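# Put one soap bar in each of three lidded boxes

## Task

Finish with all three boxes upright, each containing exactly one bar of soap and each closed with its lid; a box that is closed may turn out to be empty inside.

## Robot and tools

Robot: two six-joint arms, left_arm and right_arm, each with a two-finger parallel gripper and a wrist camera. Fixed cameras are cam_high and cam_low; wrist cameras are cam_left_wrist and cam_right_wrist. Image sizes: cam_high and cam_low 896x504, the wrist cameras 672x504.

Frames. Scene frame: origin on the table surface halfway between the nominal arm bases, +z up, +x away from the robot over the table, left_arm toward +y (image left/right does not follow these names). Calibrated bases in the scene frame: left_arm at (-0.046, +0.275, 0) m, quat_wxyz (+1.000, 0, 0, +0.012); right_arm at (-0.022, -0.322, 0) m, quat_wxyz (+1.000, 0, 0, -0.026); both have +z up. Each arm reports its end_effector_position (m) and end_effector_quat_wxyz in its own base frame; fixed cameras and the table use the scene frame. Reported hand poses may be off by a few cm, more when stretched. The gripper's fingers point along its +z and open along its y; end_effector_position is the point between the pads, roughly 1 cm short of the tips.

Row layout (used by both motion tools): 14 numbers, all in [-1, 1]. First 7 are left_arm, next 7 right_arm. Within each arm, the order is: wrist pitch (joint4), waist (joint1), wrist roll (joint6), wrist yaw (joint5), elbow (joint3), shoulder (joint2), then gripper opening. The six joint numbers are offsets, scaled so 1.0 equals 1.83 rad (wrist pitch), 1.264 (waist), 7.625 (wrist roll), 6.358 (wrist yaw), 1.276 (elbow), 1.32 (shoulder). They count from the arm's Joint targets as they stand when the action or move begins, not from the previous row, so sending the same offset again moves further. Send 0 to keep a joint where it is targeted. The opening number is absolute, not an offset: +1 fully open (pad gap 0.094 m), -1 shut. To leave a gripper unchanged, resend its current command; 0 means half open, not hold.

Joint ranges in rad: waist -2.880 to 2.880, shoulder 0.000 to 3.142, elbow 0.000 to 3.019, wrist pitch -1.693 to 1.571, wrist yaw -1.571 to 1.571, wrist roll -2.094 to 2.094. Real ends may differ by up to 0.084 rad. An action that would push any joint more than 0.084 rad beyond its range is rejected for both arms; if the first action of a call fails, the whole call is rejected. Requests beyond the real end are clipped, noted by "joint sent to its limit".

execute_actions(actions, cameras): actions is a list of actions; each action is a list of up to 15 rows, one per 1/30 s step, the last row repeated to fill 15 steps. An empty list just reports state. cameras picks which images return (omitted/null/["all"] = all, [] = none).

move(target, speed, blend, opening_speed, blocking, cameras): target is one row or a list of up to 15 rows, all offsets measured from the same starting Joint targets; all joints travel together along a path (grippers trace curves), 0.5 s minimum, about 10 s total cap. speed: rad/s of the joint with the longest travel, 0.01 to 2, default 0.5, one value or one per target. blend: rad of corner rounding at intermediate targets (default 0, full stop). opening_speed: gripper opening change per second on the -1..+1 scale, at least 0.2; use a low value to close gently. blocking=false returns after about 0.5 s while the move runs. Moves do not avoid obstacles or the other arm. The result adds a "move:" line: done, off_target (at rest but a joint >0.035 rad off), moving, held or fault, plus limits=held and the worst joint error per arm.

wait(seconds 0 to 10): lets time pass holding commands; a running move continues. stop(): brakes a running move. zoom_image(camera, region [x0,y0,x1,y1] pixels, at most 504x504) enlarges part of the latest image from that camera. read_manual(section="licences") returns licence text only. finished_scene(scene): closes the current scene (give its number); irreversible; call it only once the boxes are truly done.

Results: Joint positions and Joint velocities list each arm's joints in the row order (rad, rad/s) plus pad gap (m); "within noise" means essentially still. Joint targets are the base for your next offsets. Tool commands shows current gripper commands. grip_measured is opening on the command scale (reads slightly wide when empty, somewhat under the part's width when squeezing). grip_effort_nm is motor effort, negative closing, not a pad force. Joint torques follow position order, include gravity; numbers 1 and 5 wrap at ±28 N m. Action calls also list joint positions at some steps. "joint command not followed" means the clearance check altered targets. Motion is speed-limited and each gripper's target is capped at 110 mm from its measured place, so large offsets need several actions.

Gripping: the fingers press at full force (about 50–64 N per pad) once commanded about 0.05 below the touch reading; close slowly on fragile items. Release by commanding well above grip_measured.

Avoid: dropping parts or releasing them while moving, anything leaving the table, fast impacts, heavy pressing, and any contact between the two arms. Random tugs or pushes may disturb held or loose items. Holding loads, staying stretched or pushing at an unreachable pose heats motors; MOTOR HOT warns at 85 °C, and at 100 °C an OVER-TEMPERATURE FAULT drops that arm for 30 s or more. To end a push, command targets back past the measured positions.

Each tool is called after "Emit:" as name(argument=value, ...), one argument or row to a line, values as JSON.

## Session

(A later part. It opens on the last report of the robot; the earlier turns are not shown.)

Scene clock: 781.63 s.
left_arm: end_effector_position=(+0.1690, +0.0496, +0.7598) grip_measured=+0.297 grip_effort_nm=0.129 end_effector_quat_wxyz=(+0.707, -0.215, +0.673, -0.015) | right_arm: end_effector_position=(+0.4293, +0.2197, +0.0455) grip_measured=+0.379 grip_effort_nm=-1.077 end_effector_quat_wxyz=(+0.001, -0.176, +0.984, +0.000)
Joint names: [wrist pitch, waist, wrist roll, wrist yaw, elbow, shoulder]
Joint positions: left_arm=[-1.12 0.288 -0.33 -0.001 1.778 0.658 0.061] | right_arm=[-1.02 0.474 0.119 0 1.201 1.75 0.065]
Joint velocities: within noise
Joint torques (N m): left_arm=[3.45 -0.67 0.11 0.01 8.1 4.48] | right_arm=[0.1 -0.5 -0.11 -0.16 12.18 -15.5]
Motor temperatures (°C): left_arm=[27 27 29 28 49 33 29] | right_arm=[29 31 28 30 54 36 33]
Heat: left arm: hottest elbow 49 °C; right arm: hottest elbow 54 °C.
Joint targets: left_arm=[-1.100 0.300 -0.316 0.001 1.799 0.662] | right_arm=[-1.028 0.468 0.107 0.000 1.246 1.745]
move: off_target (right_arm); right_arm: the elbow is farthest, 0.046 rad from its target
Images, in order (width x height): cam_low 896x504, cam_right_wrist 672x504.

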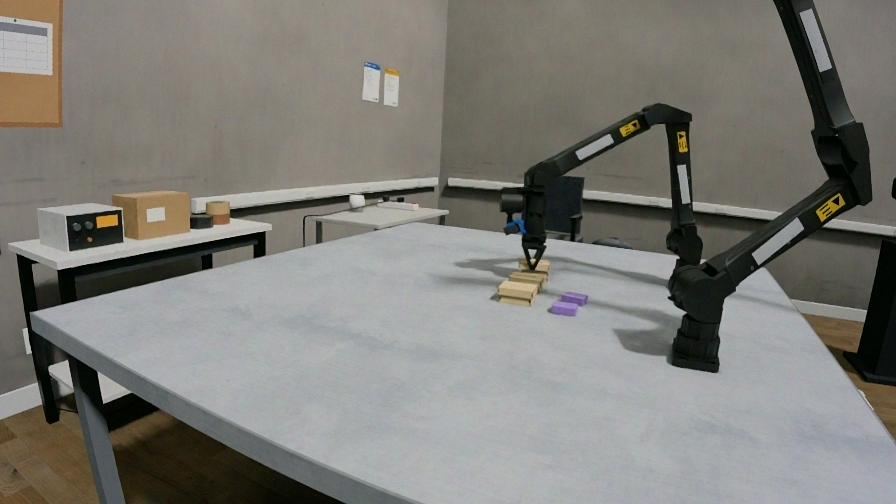

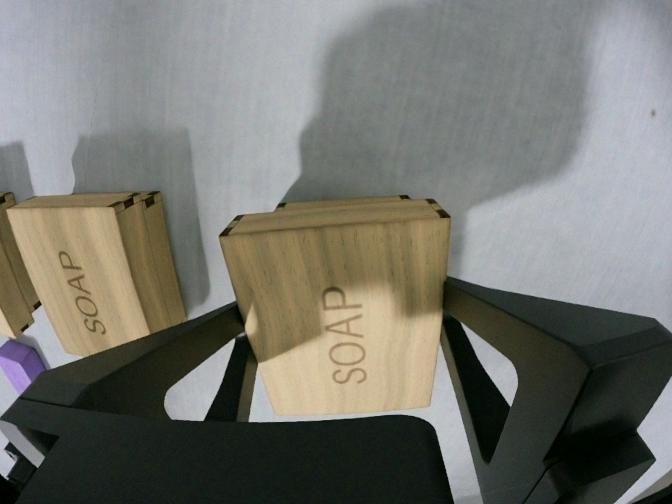

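Emit:
move(
  target=[0,0,0,0,0,0,0.3,0,-0.004,0,0,0.03,-0.01,0.25],
  speed=0.08,
  cameras=[],
)

Emit:
move(
  target=[0,0,0,0,0,0,0.3,0.008,0,0,0,-0.0755,0.029,0.25],
  speed=0.08,
  cameras=["cam_right_wrist","cam_low"],
)

Emit:
zoom_image(
  camera="cam_low",
  region=[514, 254, 556, 286],
)

Emit:
zoom_image(
  camera="cam_right_wrist",
  region=[200, 130, 460, 300],
)

Scene clock: 824.40 s.
left_arm: end_effector_position=(+0.1690, +0.0496, +0.7598) grip_measured=+0.297 grip_effort_nm=0.139 end_effector_quat_wxyz=(+0.707, -0.215, +0.673, -0.015) | right_arm: end_effector_position=(+0.4423, +0.2240, +0.0571) grip_measured=+0.379 grip_effort_nm=-1.077 end_effector_quat_wxyz=(+0.016, -0.174, +0.985, +0.005)
Joint names: [wrist pitch, waist, wrist roll, wrist yaw, elbow, shoulder]
Joint positions: left_arm=[-1.12 0.288 -0.33 -0.001 1.778 0.658 0.061] | right_arm=[-1.021 0.47 0.119 0 1.232 1.748 0.065]
Joint velocities: within noise
Joint torques (N m): left_arm=[3.44 -0.73 0.11 0.01 8.12 4.48] | right_arm=[0.16 -0.56 -0.11 -0.15 12.97 -16.62]
Motor temperatures (°C): left_arm=[27 27 29 28 48 32 29] | right_arm=[29 31 28 30 57 36 33]
Heat: left arm: hottest elbow 48 °C; right arm: hottest elbow 57 °C.
Joint targets: left_arm=[-1.100 0.300 -0.316 0.001 1.799 0.662] | right_arm=[-1.028 0.463 0.107 0.000 1.284 1.732]
move: off_target (right_arm); right_arm: the elbow is farthest, 0.053 rad from its target
No camera images: "cameras" was empty.

Scene clock: 826.00 s.
left_arm: end_effector_position=(+0.1690, +0.0496, +0.7598) grip_measured=+0.297 grip_effort_nm=0.125 end_effector_quat_wxyz=(+0.707, -0.215, +0.673, -0.015) | right_arm: end_effector_position=(+0.4292, +0.2174, +0.0460) grip_measured=+0.379 grip_effort_nm=-1.072 end_effector_quat_wxyz=(+0.000, -0.174, +0.985, +0.000)
Joint names: [wrist pitch, waist, wrist roll, wrist yaw, elbow, shoulder]
Joint positions: left_arm=[-1.12 0.288 -0.33 -0.001 1.778 0.658 0.061] | right_arm=[-1.021 0.47 0.119 0 1.198 1.748 0.065]
Joint velocities: within noise
Joint torques (N m): left_arm=[3.44 -0.67 0.11 0 8.13 4.54] | right_arm=[0.66 -0.56 -0.11 -0.15 7.49 -13.33]
Motor temperatures (°C): left_arm=[27 27 29 28 48 32 29] | right_arm=[29 31 28 30 57 37 33]
Heat: left arm: hottest elbow 48 °C; right arm: hottest elbow 57 °C.
Joint targets: left_arm=[-1.100 0.300 -0.316 0.001 1.799 0.662] | right_arm=[-1.014 0.463 0.107 0.000 1.188 1.770]
move: done
Images, in order (width x height): cam_low 896x504, cam_right_wrist 672x504.

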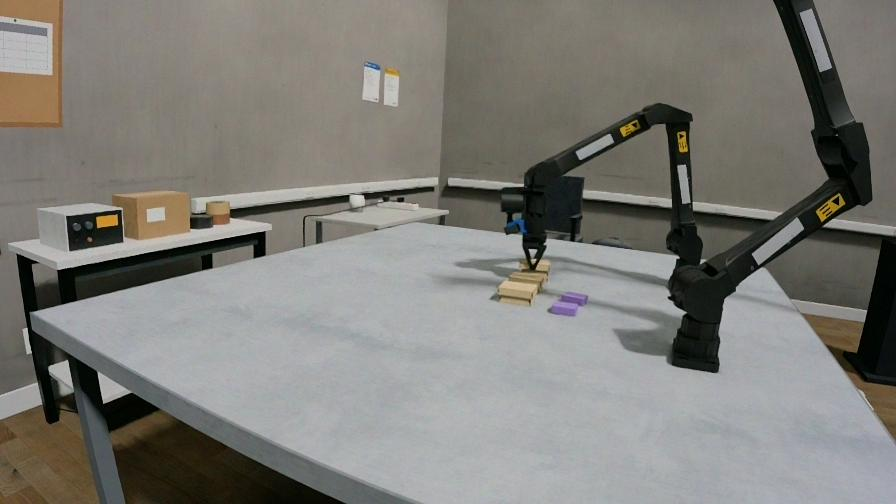

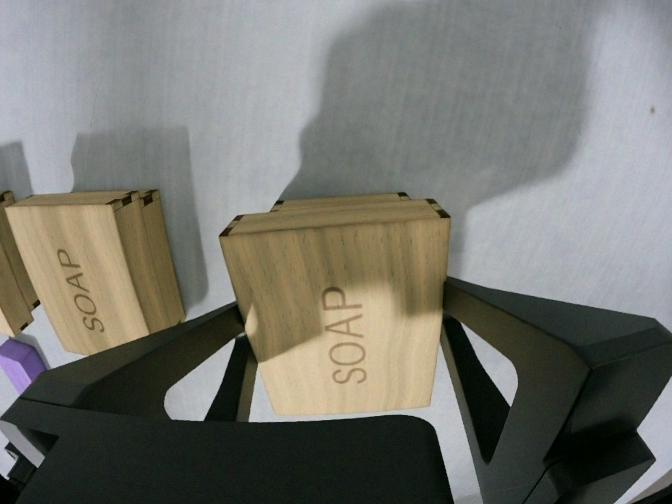

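Scaled by 12.000 from the camera's 896x504 image, which has a finer 1280x720 frame.

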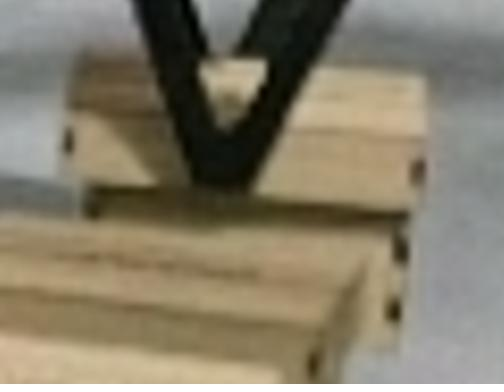

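Scaled by 1.938 from the camera's 672x504 image, which has a finer 960x720 frame.

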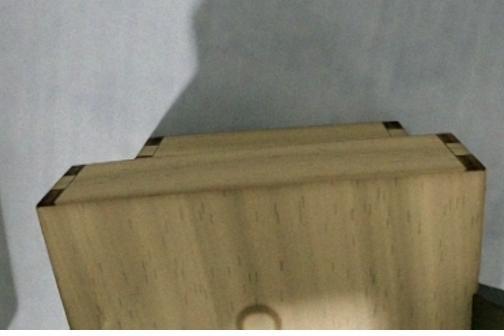

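Emit:
move(
  target=[0,0,0,0,0,0,0.3,0.0236,0,0,0,-0.015,0.0177,0.25],
  speed=0.05,
  cameras=["cam_right_wrist","cam_low"],
)

Emit:
zoom_image(
  camera="cam_low",
  region=[514, 254, 556, 286],
)

Scene clock: 840.57 s.
left_arm: end_effector_position=(+0.1690, +0.0496, +0.7598) grip_measured=+0.297 grip_effort_nm=0.134 end_effector_quat_wxyz=(+0.707, -0.215, +0.673, -0.015) | right_arm: end_effector_position=(+0.4300, +0.2178, +0.0444) grip_measured=+0.379 grip_effort_nm=-1.077 end_effector_quat_wxyz=(+0.003, -0.174, +0.985, +0.001)
Joint names: [wrist pitch, waist, wrist roll, wrist yaw, elbow, shoulder]
Joint positions: left_arm=[-1.12 0.288 -0.33 -0.001 1.778 0.658 0.061] | right_arm=[-1.011 0.47 0.119 0 1.195 1.749 0.065]
Joint velocities: within noise
Joint torques (N m): left_arm=[3.45 -0.67 0.11 0.01 8.12 4.48] | right_arm=[1.91 -0.5 -0.1 -0.15 6.17 -11.58]
Motor temperatures (°C): left_arm=[27 27 29 28 48 32 29] | right_arm=[29 31 28 30 55 37 33]
Heat: left arm: hottest elbow 48 °C; right arm: hottest elbow 55 °C.
Joint targets: left_arm=[-1.100 0.300 -0.316 0.001 1.799 0.662] | right_arm=[-0.970 0.463 0.107 0.000 1.169 1.793]
move: off_target (right_arm); right_arm: the shoulder is farthest, 0.045 rad from its target
Images, in order (width x height): cam_low 896x504, cam_right_wrist 672x504.

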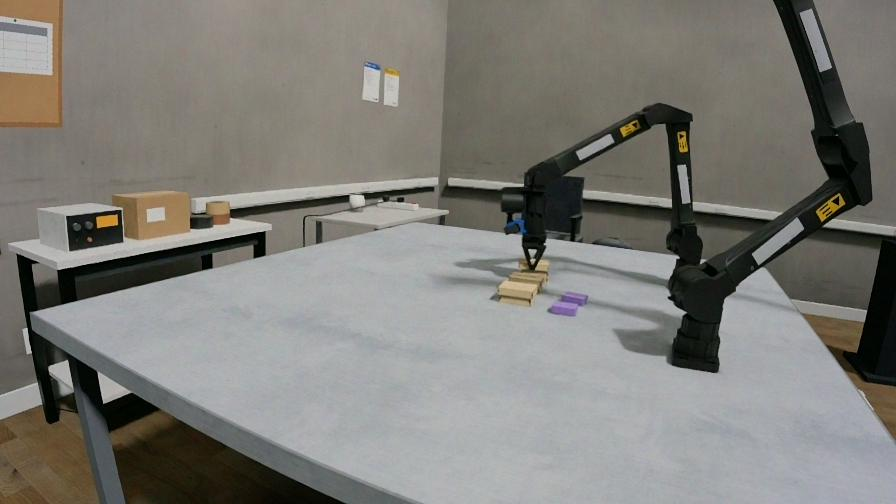

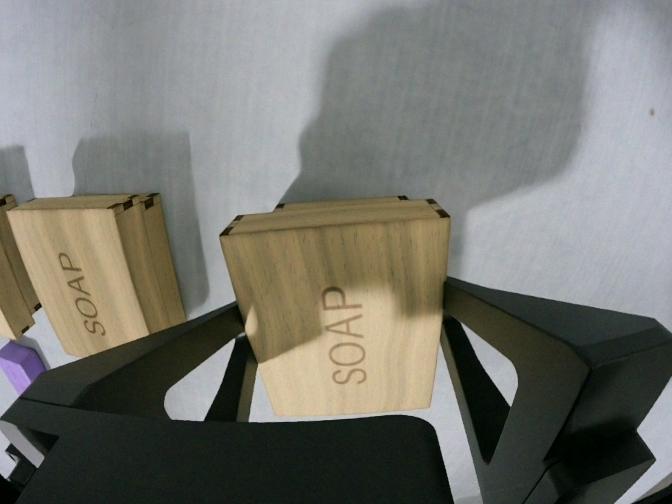

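Scaled by 12.000 from the camera's 896x504 image, which has a finer 1280x720 frame.

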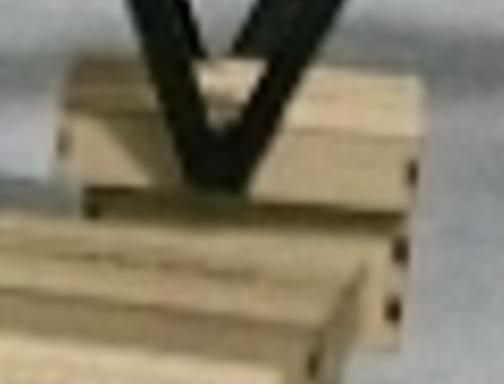

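Emit:
move(
  target=[
    [0,0,0,0,0,0,0.3,-0.032,0,0,0,0.075,-0.045,0.25],
    [0,0,0,0,0,0,0.3,-0.0225,0,0,0,0.0085,-0.021,0.25],
  ],
  speed=0.08,
  cameras=["cam_right_wrist","cam_low"],
)

Emit:
zoom_image(
  camera="cam_low",
  region=[514, 254, 556, 286],
)

Scene clock: 857.23 s.
left_arm: end_effector_position=(+0.1690, +0.0496, +0.7598) grip_measured=+0.297 grip_effort_nm=0.134 end_effector_quat_wxyz=(+0.707, -0.215, +0.673, -0.015) | right_arm: end_effector_position=(+0.4287, +0.2169, +0.0454) grip_measured=+0.379 grip_effort_nm=-1.077 end_effector_quat_wxyz=(+0.000, -0.174, +0.985, +0.000)
Joint names: [wrist pitch, waist, wrist roll, wrist yaw, elbow, shoulder]
Joint positions: left_arm=[-1.12 0.288 -0.33 -0.001 1.778 0.658 0.061] | right_arm=[-1.019 0.47 0.119 0 1.195 1.747 0.065]
Joint velocities: within noise
Joint torques (N m): left_arm=[3.45 -0.73 0.12 0.01 8.12 4.48] | right_arm=[0.64 -0.56 -0.11 -0.15 7.05 -13.57]
Motor temperatures (°C): left_arm=[27 27 29 28 48 32 29] | right_arm=[29 31 28 30 53 37 33]
Heat: left arm: hottest elbow 48 °C; right arm: hottest elbow 53 °C.
Joint targets: left_arm=[-1.100 0.300 -0.316 0.001 1.799 0.662] | right_arm=[-1.012 0.462 0.107 0.000 1.180 1.766]
move: done
Images, in order (width x height): cam_low 896x504, cam_right_wrist 672x504.

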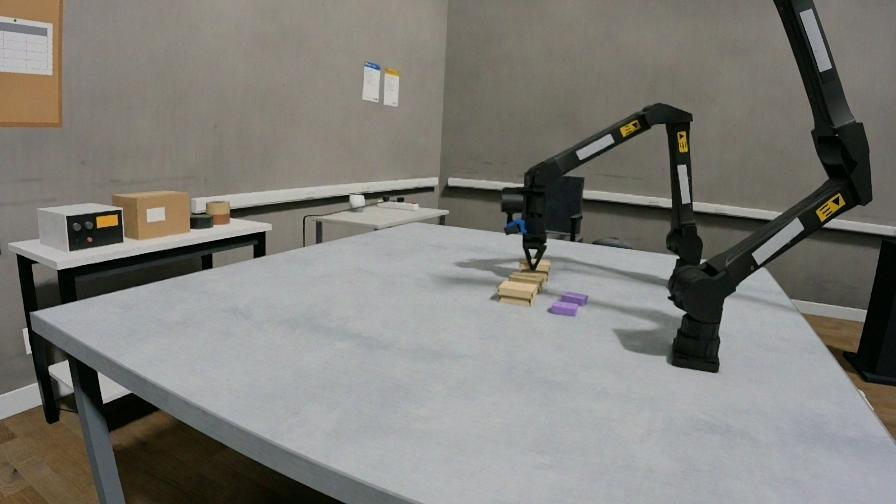

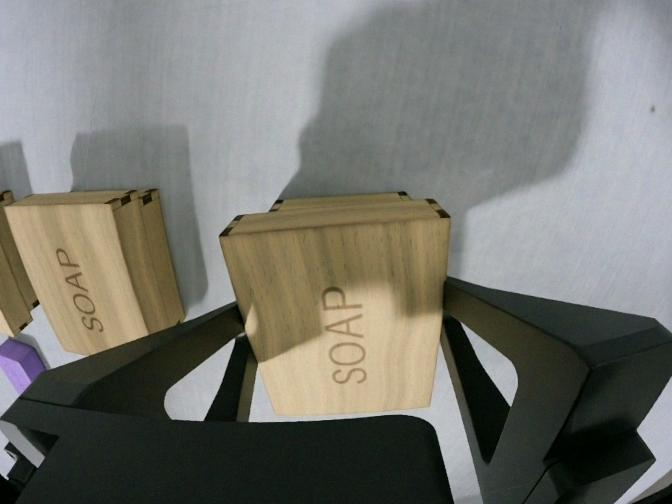

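Scaled by 12.000 from the camera's 896x504 image, which has a finer 1280x720 frame.

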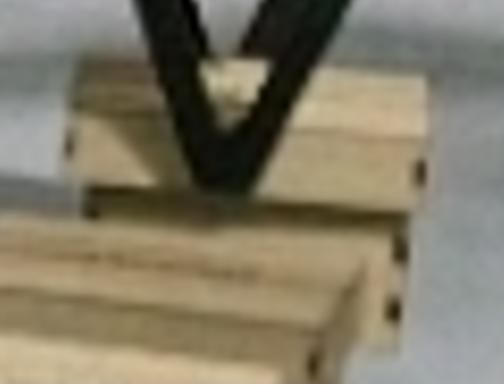

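Emit:
move(
  target=[0,0,0,0,0,0,0.3,0.0236,0,0,0,-0.017,0.0167,0.25],
  speed=0.05,
  cameras=["cam_right_wrist","cam_low"],
)

Emit:
zoom_image(
  camera="cam_low",
  region=[514, 254, 556, 286],
)

Emit:
zoom_image(
  camera="cam_right_wrist",
  region=[200, 130, 460, 300],
)

Scene clock: 867.77 s.
left_arm: end_effector_position=(+0.1690, +0.0496, +0.7598) grip_measured=+0.297 grip_effort_nm=0.139 end_effector_quat_wxyz=(+0.707, -0.215, +0.673, -0.015) | right_arm: end_effector_position=(+0.4287, +0.2169, +0.0443) grip_measured=+0.379 grip_effort_nm=-1.072 end_effector_quat_wxyz=(+0.004, -0.174, +0.985, +0.001)
Joint names: [wrist pitch, waist, wrist roll, wrist yaw, elbow, shoulder]
Joint positions: left_arm=[-1.12 0.288 -0.33 -0.001 1.778 0.658 0.061] | right_arm=[-1.006 0.47 0.119 0 1.188 1.744 0.065]
Joint velocities: within noise
Joint torques (N m): left_arm=[3.45 -0.67 0.12 0.01 8.1 4.48] | right_arm=[1.72 -0.56 -0.11 -0.16 5.83 -11.28]
Motor temperatures (°C): left_arm=[27 27 29 28 48 32 29] | right_arm=[29 31 28 30 53 37 33]
Heat: left arm: hottest elbow 48 °C; right arm: hottest elbow 53 °C.
Joint targets: left_arm=[-1.100 0.300 -0.316 0.001 1.799 0.662] | right_arm=[-0.969 0.462 0.107 0.000 1.158 1.788]
move: off_target (right_arm); right_arm: the shoulder is farthest, 0.044 rad from its target
Images, in order (width x height): cam_low 896x504, cam_right_wrist 672x504.

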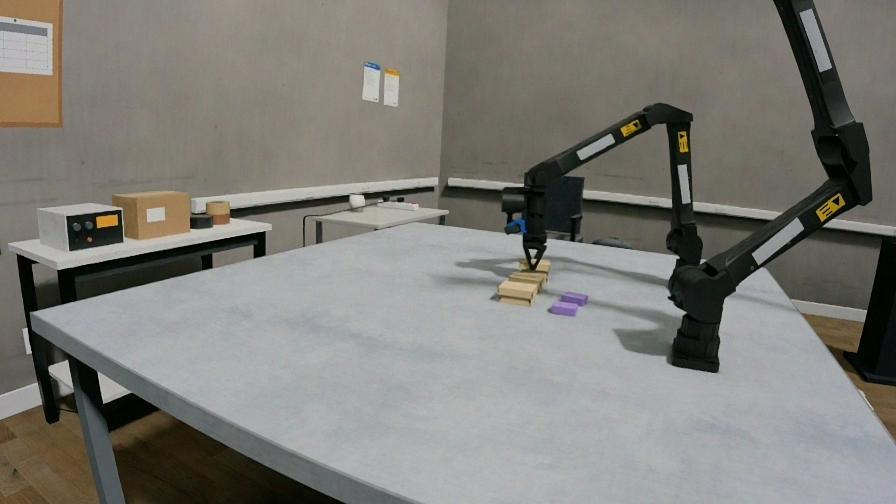

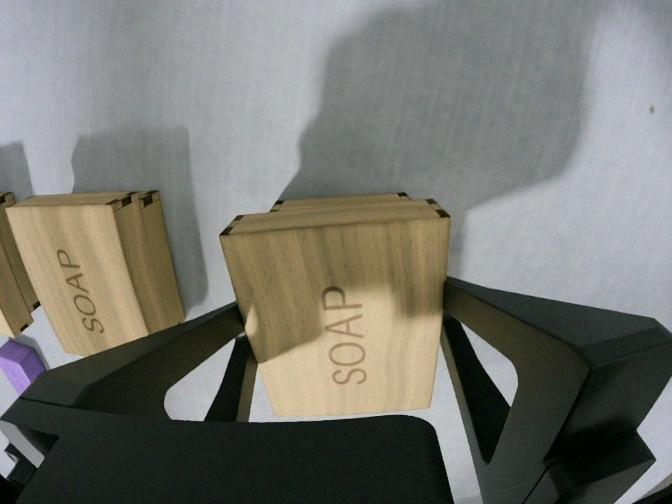

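Scaled by 12.000 from the camera's 896x504 image, which has a finer 1280x720 frame.

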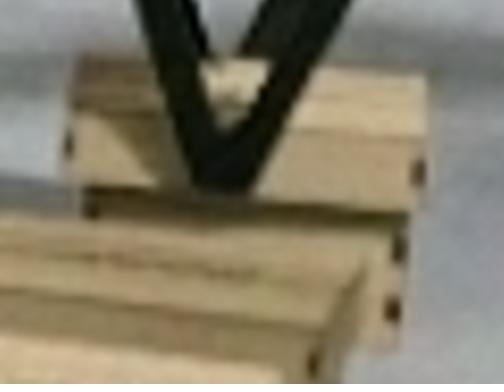

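Scaled by 1.938 from the camera's 672x504 image, which has a finer 960x720 frame.

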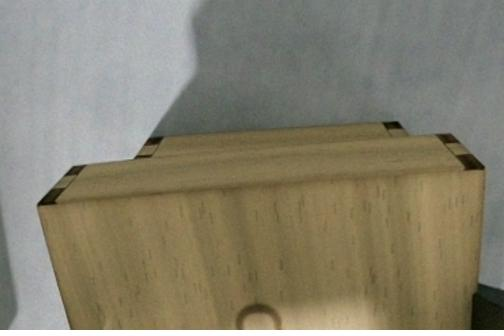

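Emit:
move(
  target=[
    [0,0,0,0,0,0,0.3,-0.032,0,0,0,0.079,-0.042,0.25],
    [0,0,0,0,0,0,0.3,-0.032,0.0103,0,0,0.079,-0.042,0.25],
    [0,0,0,0,0,0,0.3,-0.0225,0.0103,0,0,0.017,-0.0175,0.25],
  ],
  speed=0.08,
  cameras=["cam_right_wrist"],
)

Emit:
zoom_image(
  camera="cam_right_wrist",
  region=[200, 130, 460, 300],
)

Scene clock: 896.33 s.
left_arm: end_effector_position=(+0.1690, +0.0496, +0.7598) grip_measured=+0.297 grip_effort_nm=0.134 end_effector_quat_wxyz=(+0.707, -0.215, +0.673, -0.015) | right_arm: end_effector_position=(+0.4269, +0.2160, +0.0456) grip_measured=+0.379 grip_effort_nm=-1.072 end_effector_quat_wxyz=(+0.000, -0.174, +0.985, +0.000)
Joint names: [wrist pitch, waist, wrist roll, wrist yaw, elbow, shoulder]
Joint positions: left_arm=[-1.12 0.288 -0.33 -0.001 1.778 0.658 0.061] | right_arm=[-1.018 0.47 0.119 0 1.19 1.742 0.065]
Joint velocities: within noise
Joint torques (N m): left_arm=[3.45 -0.67 0.11 0.01 8.12 4.48] | right_arm=[0.7 0.62 -0.11 -0.15 7.51 -13.1]
Motor temperatures (°C): left_arm=[27 27 29 28 48 32 29] | right_arm=[29 31 28 30 51 37 33]
Heat: left arm: hottest elbow 48 °C; right arm: hottest elbow 51 °C.
Joint targets: left_arm=[-1.100 0.300 -0.316 0.001 1.799 0.662] | right_arm=[-1.010 0.475 0.107 0.000 1.180 1.765]
move: done
Images, in order (width x height): cam_right_wrist 672x504.

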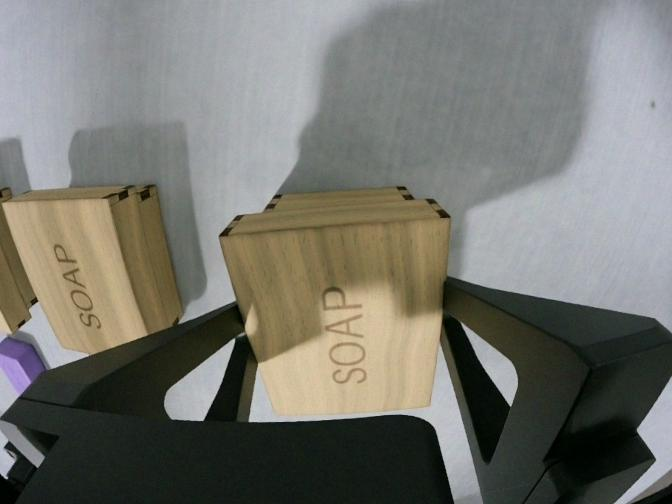

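Scaled by 1.938 from the camera's 672x504 image, which has a finer 960x720 frame.

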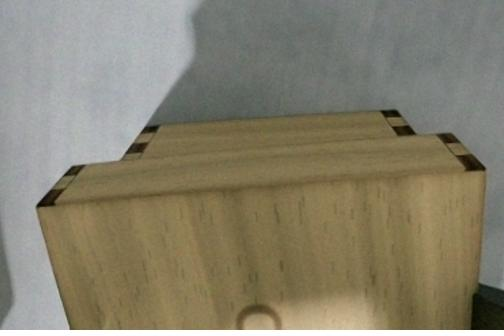

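Emit:
move(
  target=[
    [0,0,0,0,0,0,0.3,-0.01,0.005,0,0,0.07,-0.025,0.25],
    [0,0,0,0,0,0,0.3,-0.0011,0.005,0,0,0.0063,0.003,0.25],
  ],
  speed=0.08,
  cameras=["cam_right_wrist","cam_low"],
)

Emit:
zoom_image(
  camera="cam_right_wrist",
  region=[200, 130, 460, 300],
)

Emit:
zoom_image(
  camera="cam_low",
  region=[514, 254, 556, 286],
)

Scene clock: 915.23 s.
left_arm: end_effector_position=(+0.1690, +0.0496, +0.7598) grip_measured=+0.297 grip_effort_nm=0.129 end_effector_quat_wxyz=(+0.707, -0.215, +0.673, -0.015) | right_arm: end_effector_position=(+0.4287, +0.2195, +0.0461) grip_measured=+0.379 grip_effort_nm=-1.077 end_effector_quat_wxyz=(+0.002, -0.177, +0.984, +0.000)
Joint names: [wrist pitch, waist, wrist roll, wrist yaw, elbow, shoulder]
Joint positions: left_arm=[-1.12 0.288 -0.33 -0.001 1.778 0.658 0.061] | right_arm=[-1.018 0.474 0.119 0 1.198 1.747 0.065]
Joint velocities: within noise
Joint torques (N m): left_arm=[3.45 -0.67 0.11 0.01 8.12 4.54] | right_arm=[0.62 0.79 -0.11 -0.15 7.53 -13.63]
Motor temperatures (°C): left_arm=[27 27 29 28 47 32 29] | right_arm=[29 31 28 30 52 37 33]
Heat: left arm: hottest elbow 47 °C; right arm: hottest elbow 52 °C.
Joint targets: left_arm=[-1.100 0.300 -0.316 0.001 1.799 0.662] | right_arm=[-1.012 0.482 0.107 0.000 1.188 1.769]
move: done
Images, in order (width x height): cam_low 896x504, cam_right_wrist 672x504.

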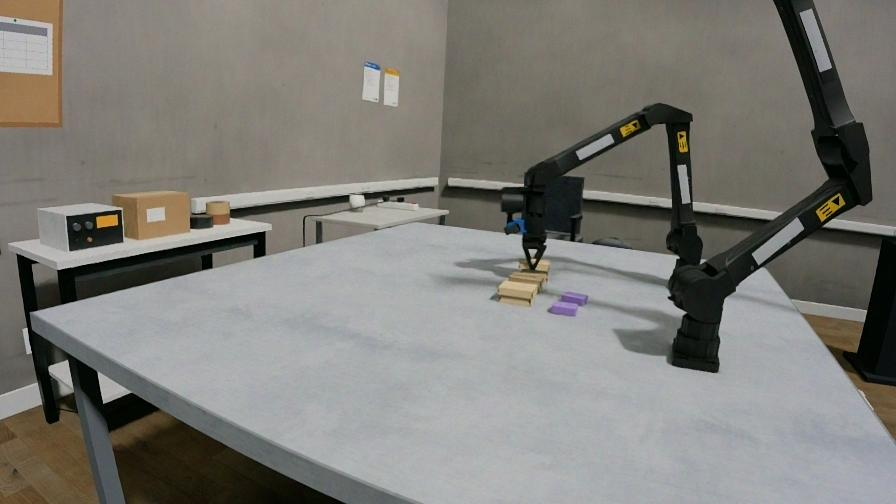

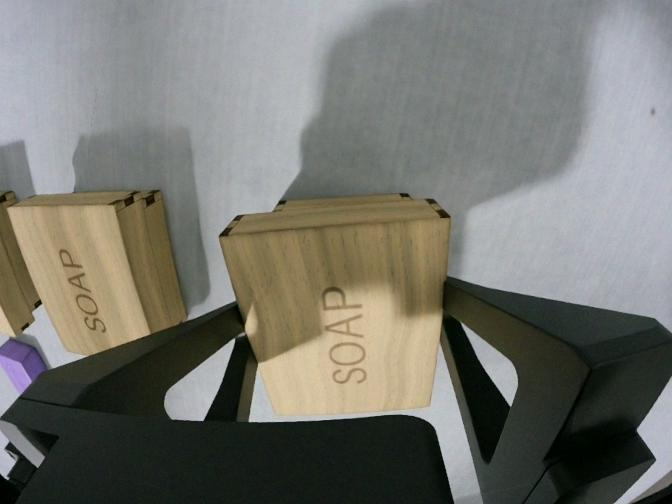

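Scaled by 1.938 from the camera's 672x504 image, which has a finer 960x720 frame.

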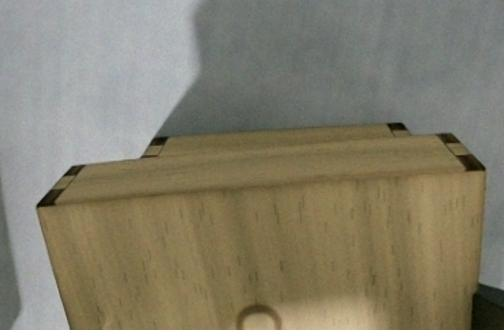

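Scaled by 12.000 from the camera's 896x504 image, which has a finer 1280x720 frame.

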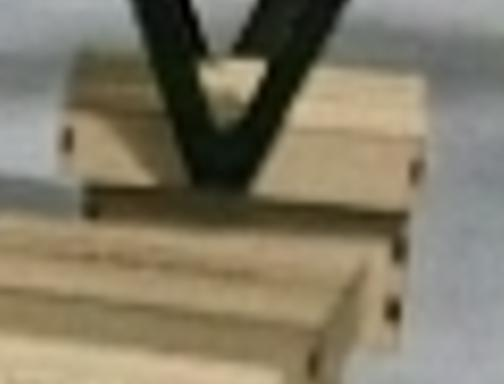

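Emit:
move(
  target=[
    [0,0,0,0,0,0,0.3,0.0015,0,0,0,-0.005,-0.003,0.25],
    [0,0,0,0,0,0,0.3,0.0246,0,0,0,-0.0195,0.0147,0.25],
  ],
  speed=0.05,
  cameras=["cam_right_wrist","cam_low"],
)

Emit:
zoom_image(
  camera="cam_low",
  region=[514, 254, 556, 286],
)

Emit:
zoom_image(
  camera="cam_right_wrist",
  region=[200, 130, 460, 300],
)

Scene clock: 929.47 s.
left_arm: end_effector_position=(+0.1690, +0.0496, +0.7598) grip_measured=+0.297 grip_effort_nm=0.134 end_effector_quat_wxyz=(+0.707, -0.215, +0.673, -0.015) | right_arm: end_effector_position=(+0.4279, +0.2195, +0.0444) grip_measured=+0.379 grip_effort_nm=-1.082 end_effector_quat_wxyz=(+0.004, -0.177, +0.984, +0.001)
Joint names: [wrist pitch, waist, wrist roll, wrist yaw, elbow, shoulder]
Joint positions: left_arm=[-1.12 0.288 -0.33 -0.001 1.778 0.658 0.061] | right_arm=[-1.007 0.475 0.119 0.001 1.19 1.745 0.065]
Joint velocities: within noise
Joint torques (N m): left_arm=[3.45 -0.67 0.11 0.01 8.1 4.42] | right_arm=[2.03 0.67 -0.11 -0.17 6.17 -11.99]
Motor temperatures (°C): left_arm=[27 27 29 28 47 32 29] | right_arm=[29 31 28 30 51 37 33]
Heat: left arm: hottest elbow 47 °C; right arm: hottest elbow 51 °C.
Joint targets: left_arm=[-1.100 0.300 -0.317 0.001 1.799 0.662] | right_arm=[-0.967 0.482 0.107 0.001 1.163 1.788]
move: off_target (right_arm); right_arm: the shoulder is farthest, 0.043 rad from its target
Images, in order (width x height): cam_low 896x504, cam_right_wrist 672x504.

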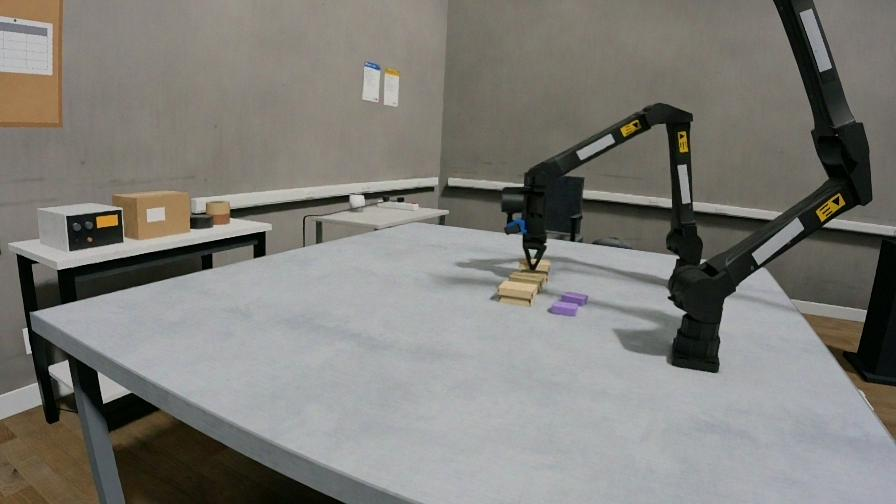

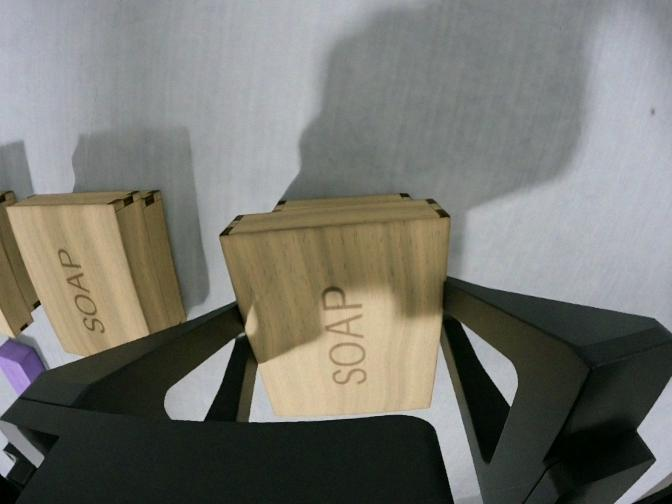

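Scaled by 12.000 from the camera's 896x504 image, which has a finer 1280x720 frame.

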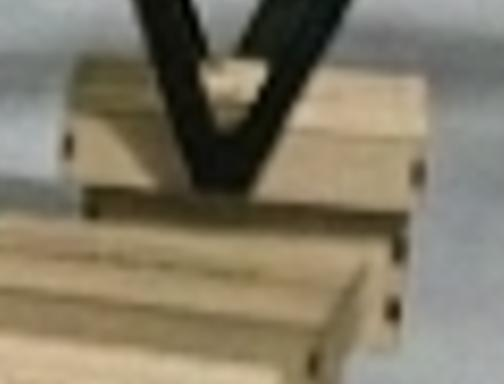

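Scaled by 1.938 from the camera's 672x504 image, which has a finer 960x720 frame.

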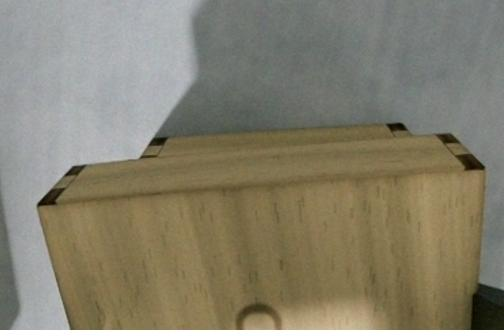

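Emit:
move(
  target=[
    [0,0,0,0,0,0,0.3,0,0.0025,0,0,0,0,0.25],
    [0,0,0,0,0,0,0.3,0,0.005,0,0,0,0,0.25],
  ],
  speed=0.03,
  cameras=["cam_right_wrist","cam_low"],
)

Emit:
zoom_image(
  camera="cam_right_wrist",
  region=[200, 130, 460, 300],
)

Scene clock: 952.17 s.
left_arm: end_effector_position=(+0.1690, +0.0496, +0.7598) grip_measured=+0.297 grip_effort_nm=0.139 end_effector_quat_wxyz=(+0.707, -0.215, +0.673, -0.015) | right_arm: end_effector_position=(+0.4277, +0.2197, +0.0443) grip_measured=+0.379 grip_effort_nm=-1.082 end_effector_quat_wxyz=(+0.004, -0.178, +0.984, +0.000)
Joint names: [wrist pitch, waist, wrist roll, wrist yaw, elbow, shoulder]
Joint positions: left_arm=[-1.12 0.288 -0.33 -0.001 1.778 0.658 0.061] | right_arm=[-1.007 0.476 0.119 0.002 1.189 1.745 0.065]
Joint velocities: within noise
Joint torques (N m): left_arm=[3.44 -0.67 0.11 0.01 8.13 4.48] | right_arm=[1.89 1.14 -0.11 -0.23 6.11 -11.63]
Motor temperatures (°C): left_arm=[27 27 29 28 47 32 29] | right_arm=[29 31 28 30 50 36 33]
Heat: left arm: hottest elbow 47 °C; right arm: hottest elbow 50 °C.
Joint targets: left_arm=[-1.100 0.300 -0.317 0.001 1.799 0.662] | right_arm=[-0.967 0.488 0.107 0.000 1.163 1.788]
move: off_target (right_arm); right_arm: the shoulder is farthest, 0.043 rad from its target
Images, in order (width x height): cam_low 896x504, cam_right_wrist 672x504.

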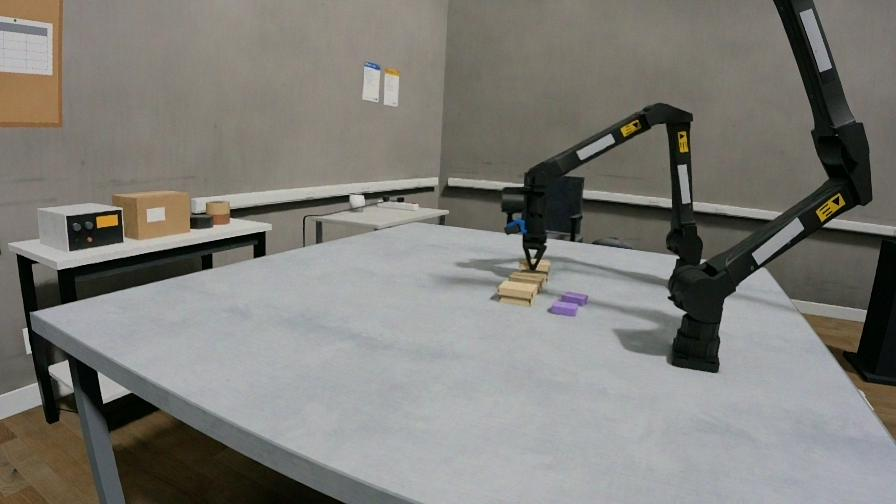

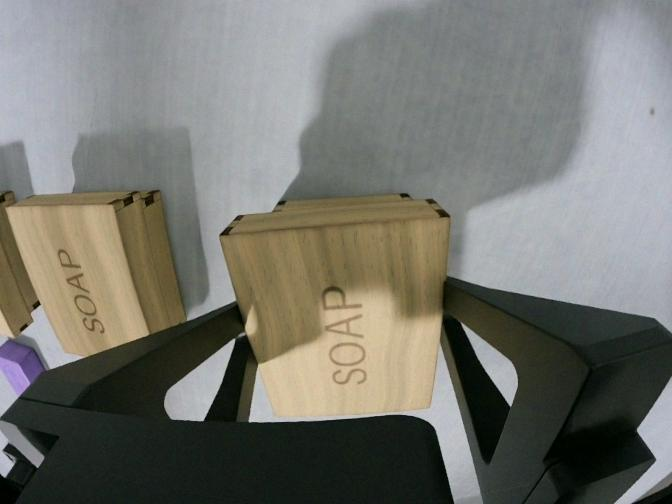

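Scaled by 1.938 from the camera's 672x504 image, which has a finer 960x720 frame.

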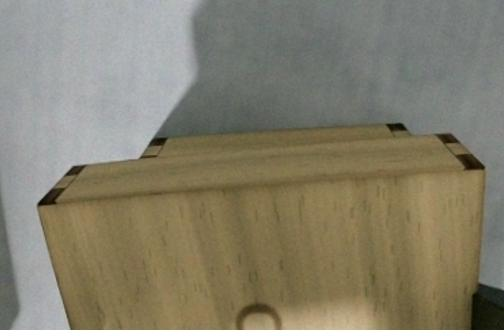

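Emit:
move(
  target=[
    [0,0,0,0,0,0,0.3,-0.034,-0.003,0,0,0.085,-0.042,0.25],
    [0,0,0,0,0,0,0.3,-0.034,-0.003,0.0059,0,0.085,-0.042,0.25],
    [0,0,0,0,0,0,0.3,-0.0231,-0.003,0.0059,0,0.0175,-0.0160,0.25],
  ],
  speed=0.08,
  cameras=["cam_right_wrist","cam_low"],
)

Emit:
zoom_image(
  camera="cam_right_wrist",
  region=[260, 170, 420, 240],
)

Emit:
zoom_image(
  camera="cam_low",
  region=[514, 254, 556, 286],
)

Scene clock: 980.73 s.
left_arm: end_effector_position=(+0.1690, +0.0496, +0.7598) grip_measured=+0.297 grip_effort_nm=0.129 end_effector_quat_wxyz=(+0.707, -0.215, +0.673, -0.015) | right_arm: end_effector_position=(+0.4273, +0.2201, +0.0463) grip_measured=+0.379 grip_effort_nm=-1.082 end_effector_quat_wxyz=(+0.002, -0.169, +0.986, -0.001)
Joint names: [wrist pitch, waist, wrist roll, wrist yaw, elbow, shoulder]
Joint positions: left_arm=[-1.12 0.288 -0.33 -0.001 1.778 0.658 0.061] | right_arm=[-1.018 0.478 0.138 0.002 1.195 1.745 0.065]
Joint velocities: within noise
Joint torques (N m): left_arm=[3.43 -0.67 0.11 0.01 8.13 4.54] | right_arm=[0.75 0.73 0.14 -0.25 7.51 -13.39]
Motor temperatures (°C): left_arm=[27 27 29 28 47 32 29] | right_arm=[29 31 28 30 50 35 33]
Heat: left arm: hottest elbow 47 °C; right arm: hottest elbow 50 °C.
Joint targets: left_arm=[-1.100 0.300 -0.317 0.001 1.799 0.662] | right_arm=[-1.009 0.484 0.152 0.000 1.185 1.767]
move: done
Images, in order (width x height): cam_low 896x504, cam_right_wrist 672x504.

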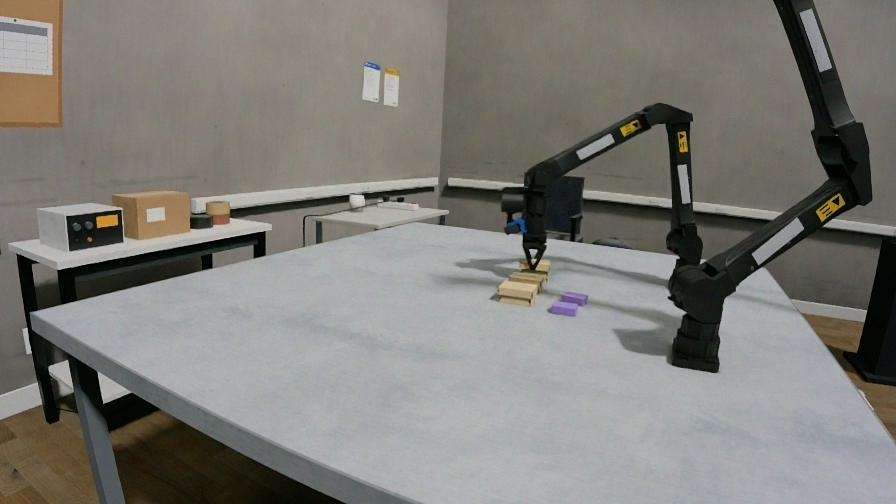

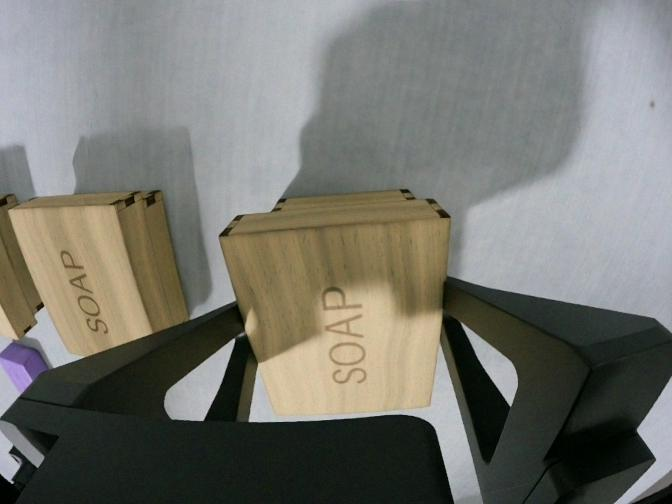

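Scaled by 3.150 from the camera's 672x504 image, which has a finer 960x720 frame.

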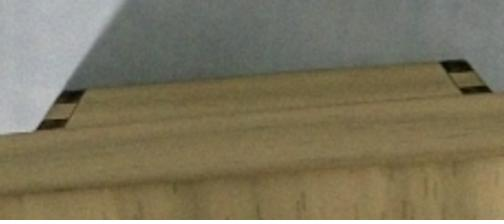

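Scaled by 12.000 from the camera's 896x504 image, which has a finer 1280x720 frame.

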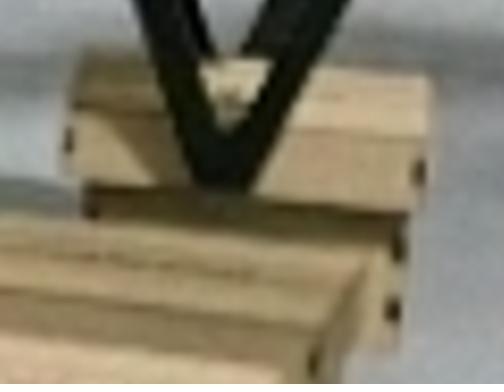

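Emit:
move(
  target=[0,0,0,0,0,0,0.3,0.0231,0,0,0,-0.0155,0.0167,0.25],
  speed=0.05,
  cameras=["cam_right_wrist","cam_low"],
)

Emit:
zoom_image(
  camera="cam_low",
  region=[514, 254, 556, 286],
)

Emit:
zoom_image(
  camera="cam_right_wrist",
  region=[260, 170, 420, 240],
)

Scene clock: 1007.37 s.
left_arm: end_effector_position=(+0.1690, +0.0496, +0.7598) grip_measured=+0.297 grip_effort_nm=0.125 end_effector_quat_wxyz=(+0.707, -0.215, +0.673, -0.015) | right_arm: end_effector_position=(+0.4283, +0.2209, +0.0444) grip_measured=+0.379 grip_effort_nm=-1.077 end_effector_quat_wxyz=(+0.005, -0.169, +0.986, +0.000)
Joint names: [wrist pitch, waist, wrist roll, wrist yaw, elbow, shoulder]
Joint positions: left_arm=[-1.12 0.288 -0.33 -0.001 1.778 0.658 0.061] | right_arm=[-1.006 0.478 0.139 0.002 1.191 1.746 0.065]
Joint velocities: within noise
Joint torques (N m): left_arm=[3.44 -0.67 0.11 0.01 8.1 4.54] | right_arm=[1.87 0.67 0.13 -0.24 6.17 -11.75]
Motor temperatures (°C): left_arm=[27 27 29 28 47 32 29] | right_arm=[29 31 28 30 50 35 33]
Heat: left arm: hottest elbow 47 °C; right arm: hottest elbow 50 °C.
Joint targets: left_arm=[-1.100 0.300 -0.317 0.001 1.799 0.662] | right_arm=[-0.967 0.485 0.152 0.000 1.165 1.789]
move: off_target (right_arm); right_arm: the shoulder is farthest, 0.043 rad from its target
Images, in order (width x height): cam_low 896x504, cam_right_wrist 672x504.

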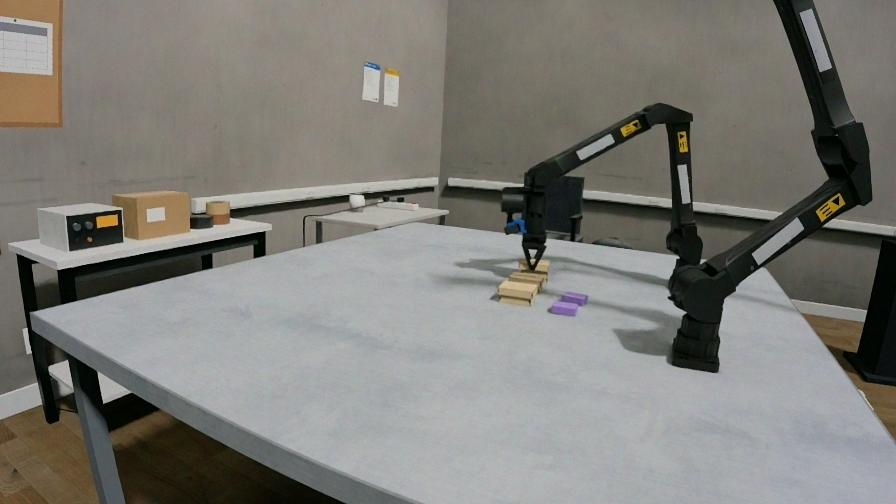

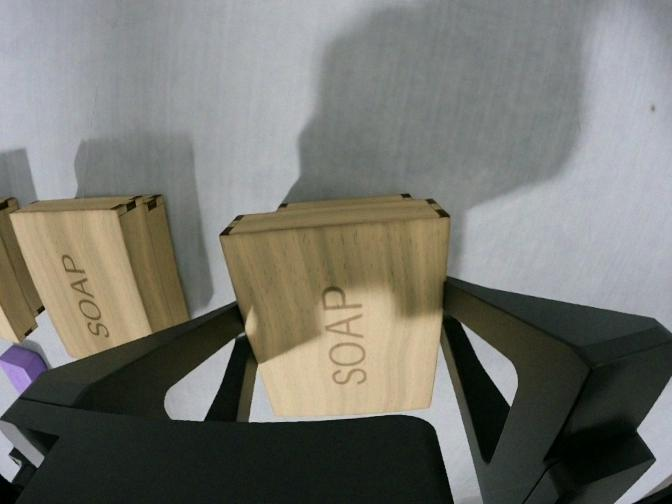

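Scaled by 12.000 from the camera's 896x504 image, which has a finer 1280x720 frame.

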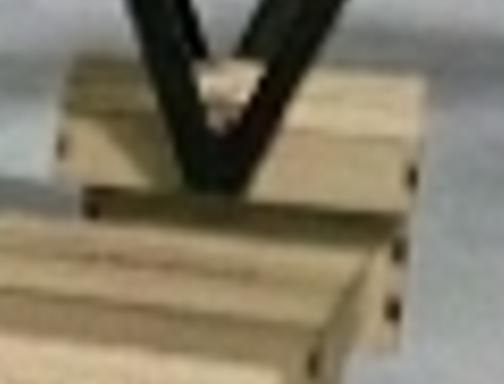

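Scaled by 3.150 from the camera's 672x504 image, which has a finer 960x720 frame.

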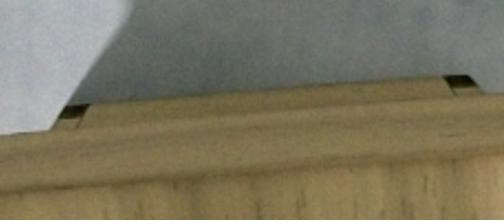

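Emit:
move(
  target=[
    [0,0,0,0,0,0,0.3,-0.034,0,0,0,0.085,-0.042,0.25],
    [0,0,0,0,0,0,0.3,-0.0231,0,0,0,0.0155,-0.0170,0.25],
    [0,0,0,0,0,0,0.3,0.001,0,0,0,-0.006,-0.003,0.25],
  ],
  speed=0.06,
  cameras=["cam_right_wrist","cam_low"],
)

Emit:
zoom_image(
  camera="cam_low",
  region=[514, 254, 556, 286],
)

Emit:
zoom_image(
  camera="cam_right_wrist",
  region=[260, 170, 420, 240],
)

Scene clock: 1024.20 s.
left_arm: end_effector_position=(+0.1690, +0.0496, +0.7598) grip_measured=+0.297 grip_effort_nm=0.129 end_effector_quat_wxyz=(+0.707, -0.215, +0.673, -0.015) | right_arm: end_effector_position=(+0.4272, +0.2203, +0.0443) grip_measured=+0.379 grip_effort_nm=-1.077 end_effector_quat_wxyz=(+0.006, -0.169, +0.986, +0.001)
Joint names: [wrist pitch, waist, wrist roll, wrist yaw, elbow, shoulder]
Joint positions: left_arm=[-1.12 0.288 -0.33 -0.001 1.778 0.658 0.061] | right_arm=[-1.003 0.478 0.139 0.002 1.186 1.743 0.065]
Joint velocities: within noise
Joint torques (N m): left_arm=[3.44 -0.73 0.11 0 8.13 4.48] | right_arm=[1.66 0.67 0.13 -0.24 6 -11.58]
Motor temperatures (°C): left_arm=[28 27 29 28 47 32 29] | right_arm=[29 31 28 30 51 35 33]
Heat: left arm: hottest elbow 47 °C; right arm: hottest elbow 51 °C.
Joint targets: left_arm=[-1.100 0.300 -0.317 0.001 1.799 0.662] | right_arm=[-0.965 0.484 0.152 0.000 1.158 1.785]
move: off_target (right_arm); right_arm: the shoulder is farthest, 0.042 rad from its target
Images, in order (width x height): cam_low 896x504, cam_right_wrist 672x504.

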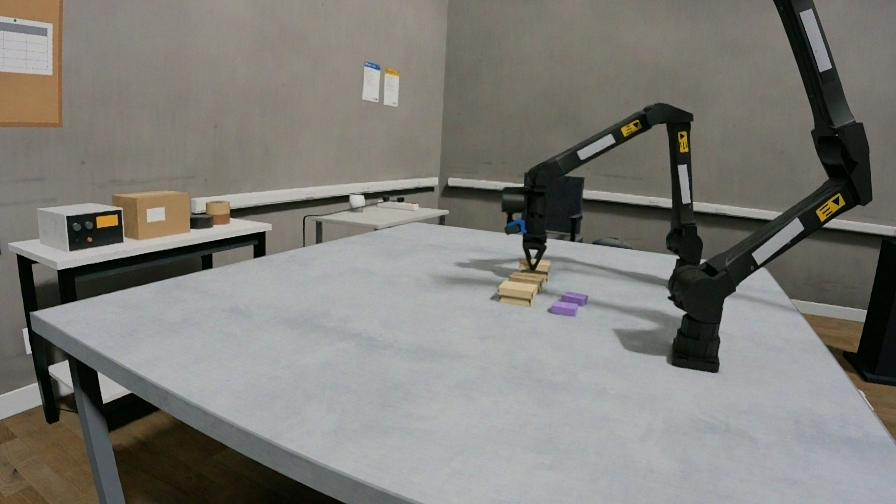

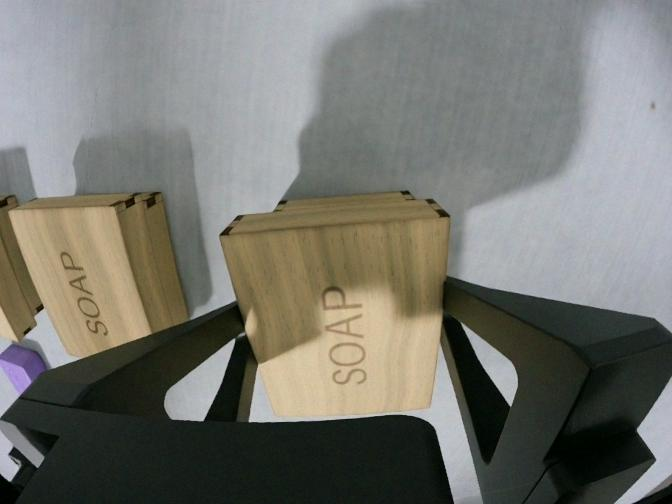

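Scaled by 12.000 from the camera's 896x504 image, which has a finer 1280x720 frame.

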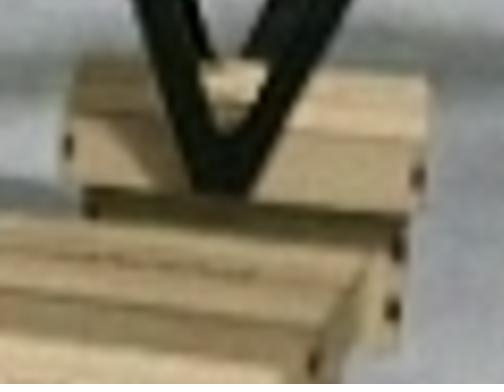

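Scaled by 3.150 from the camera's 672x504 image, which has a finer 960x720 frame.

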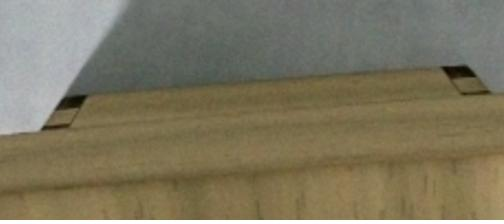

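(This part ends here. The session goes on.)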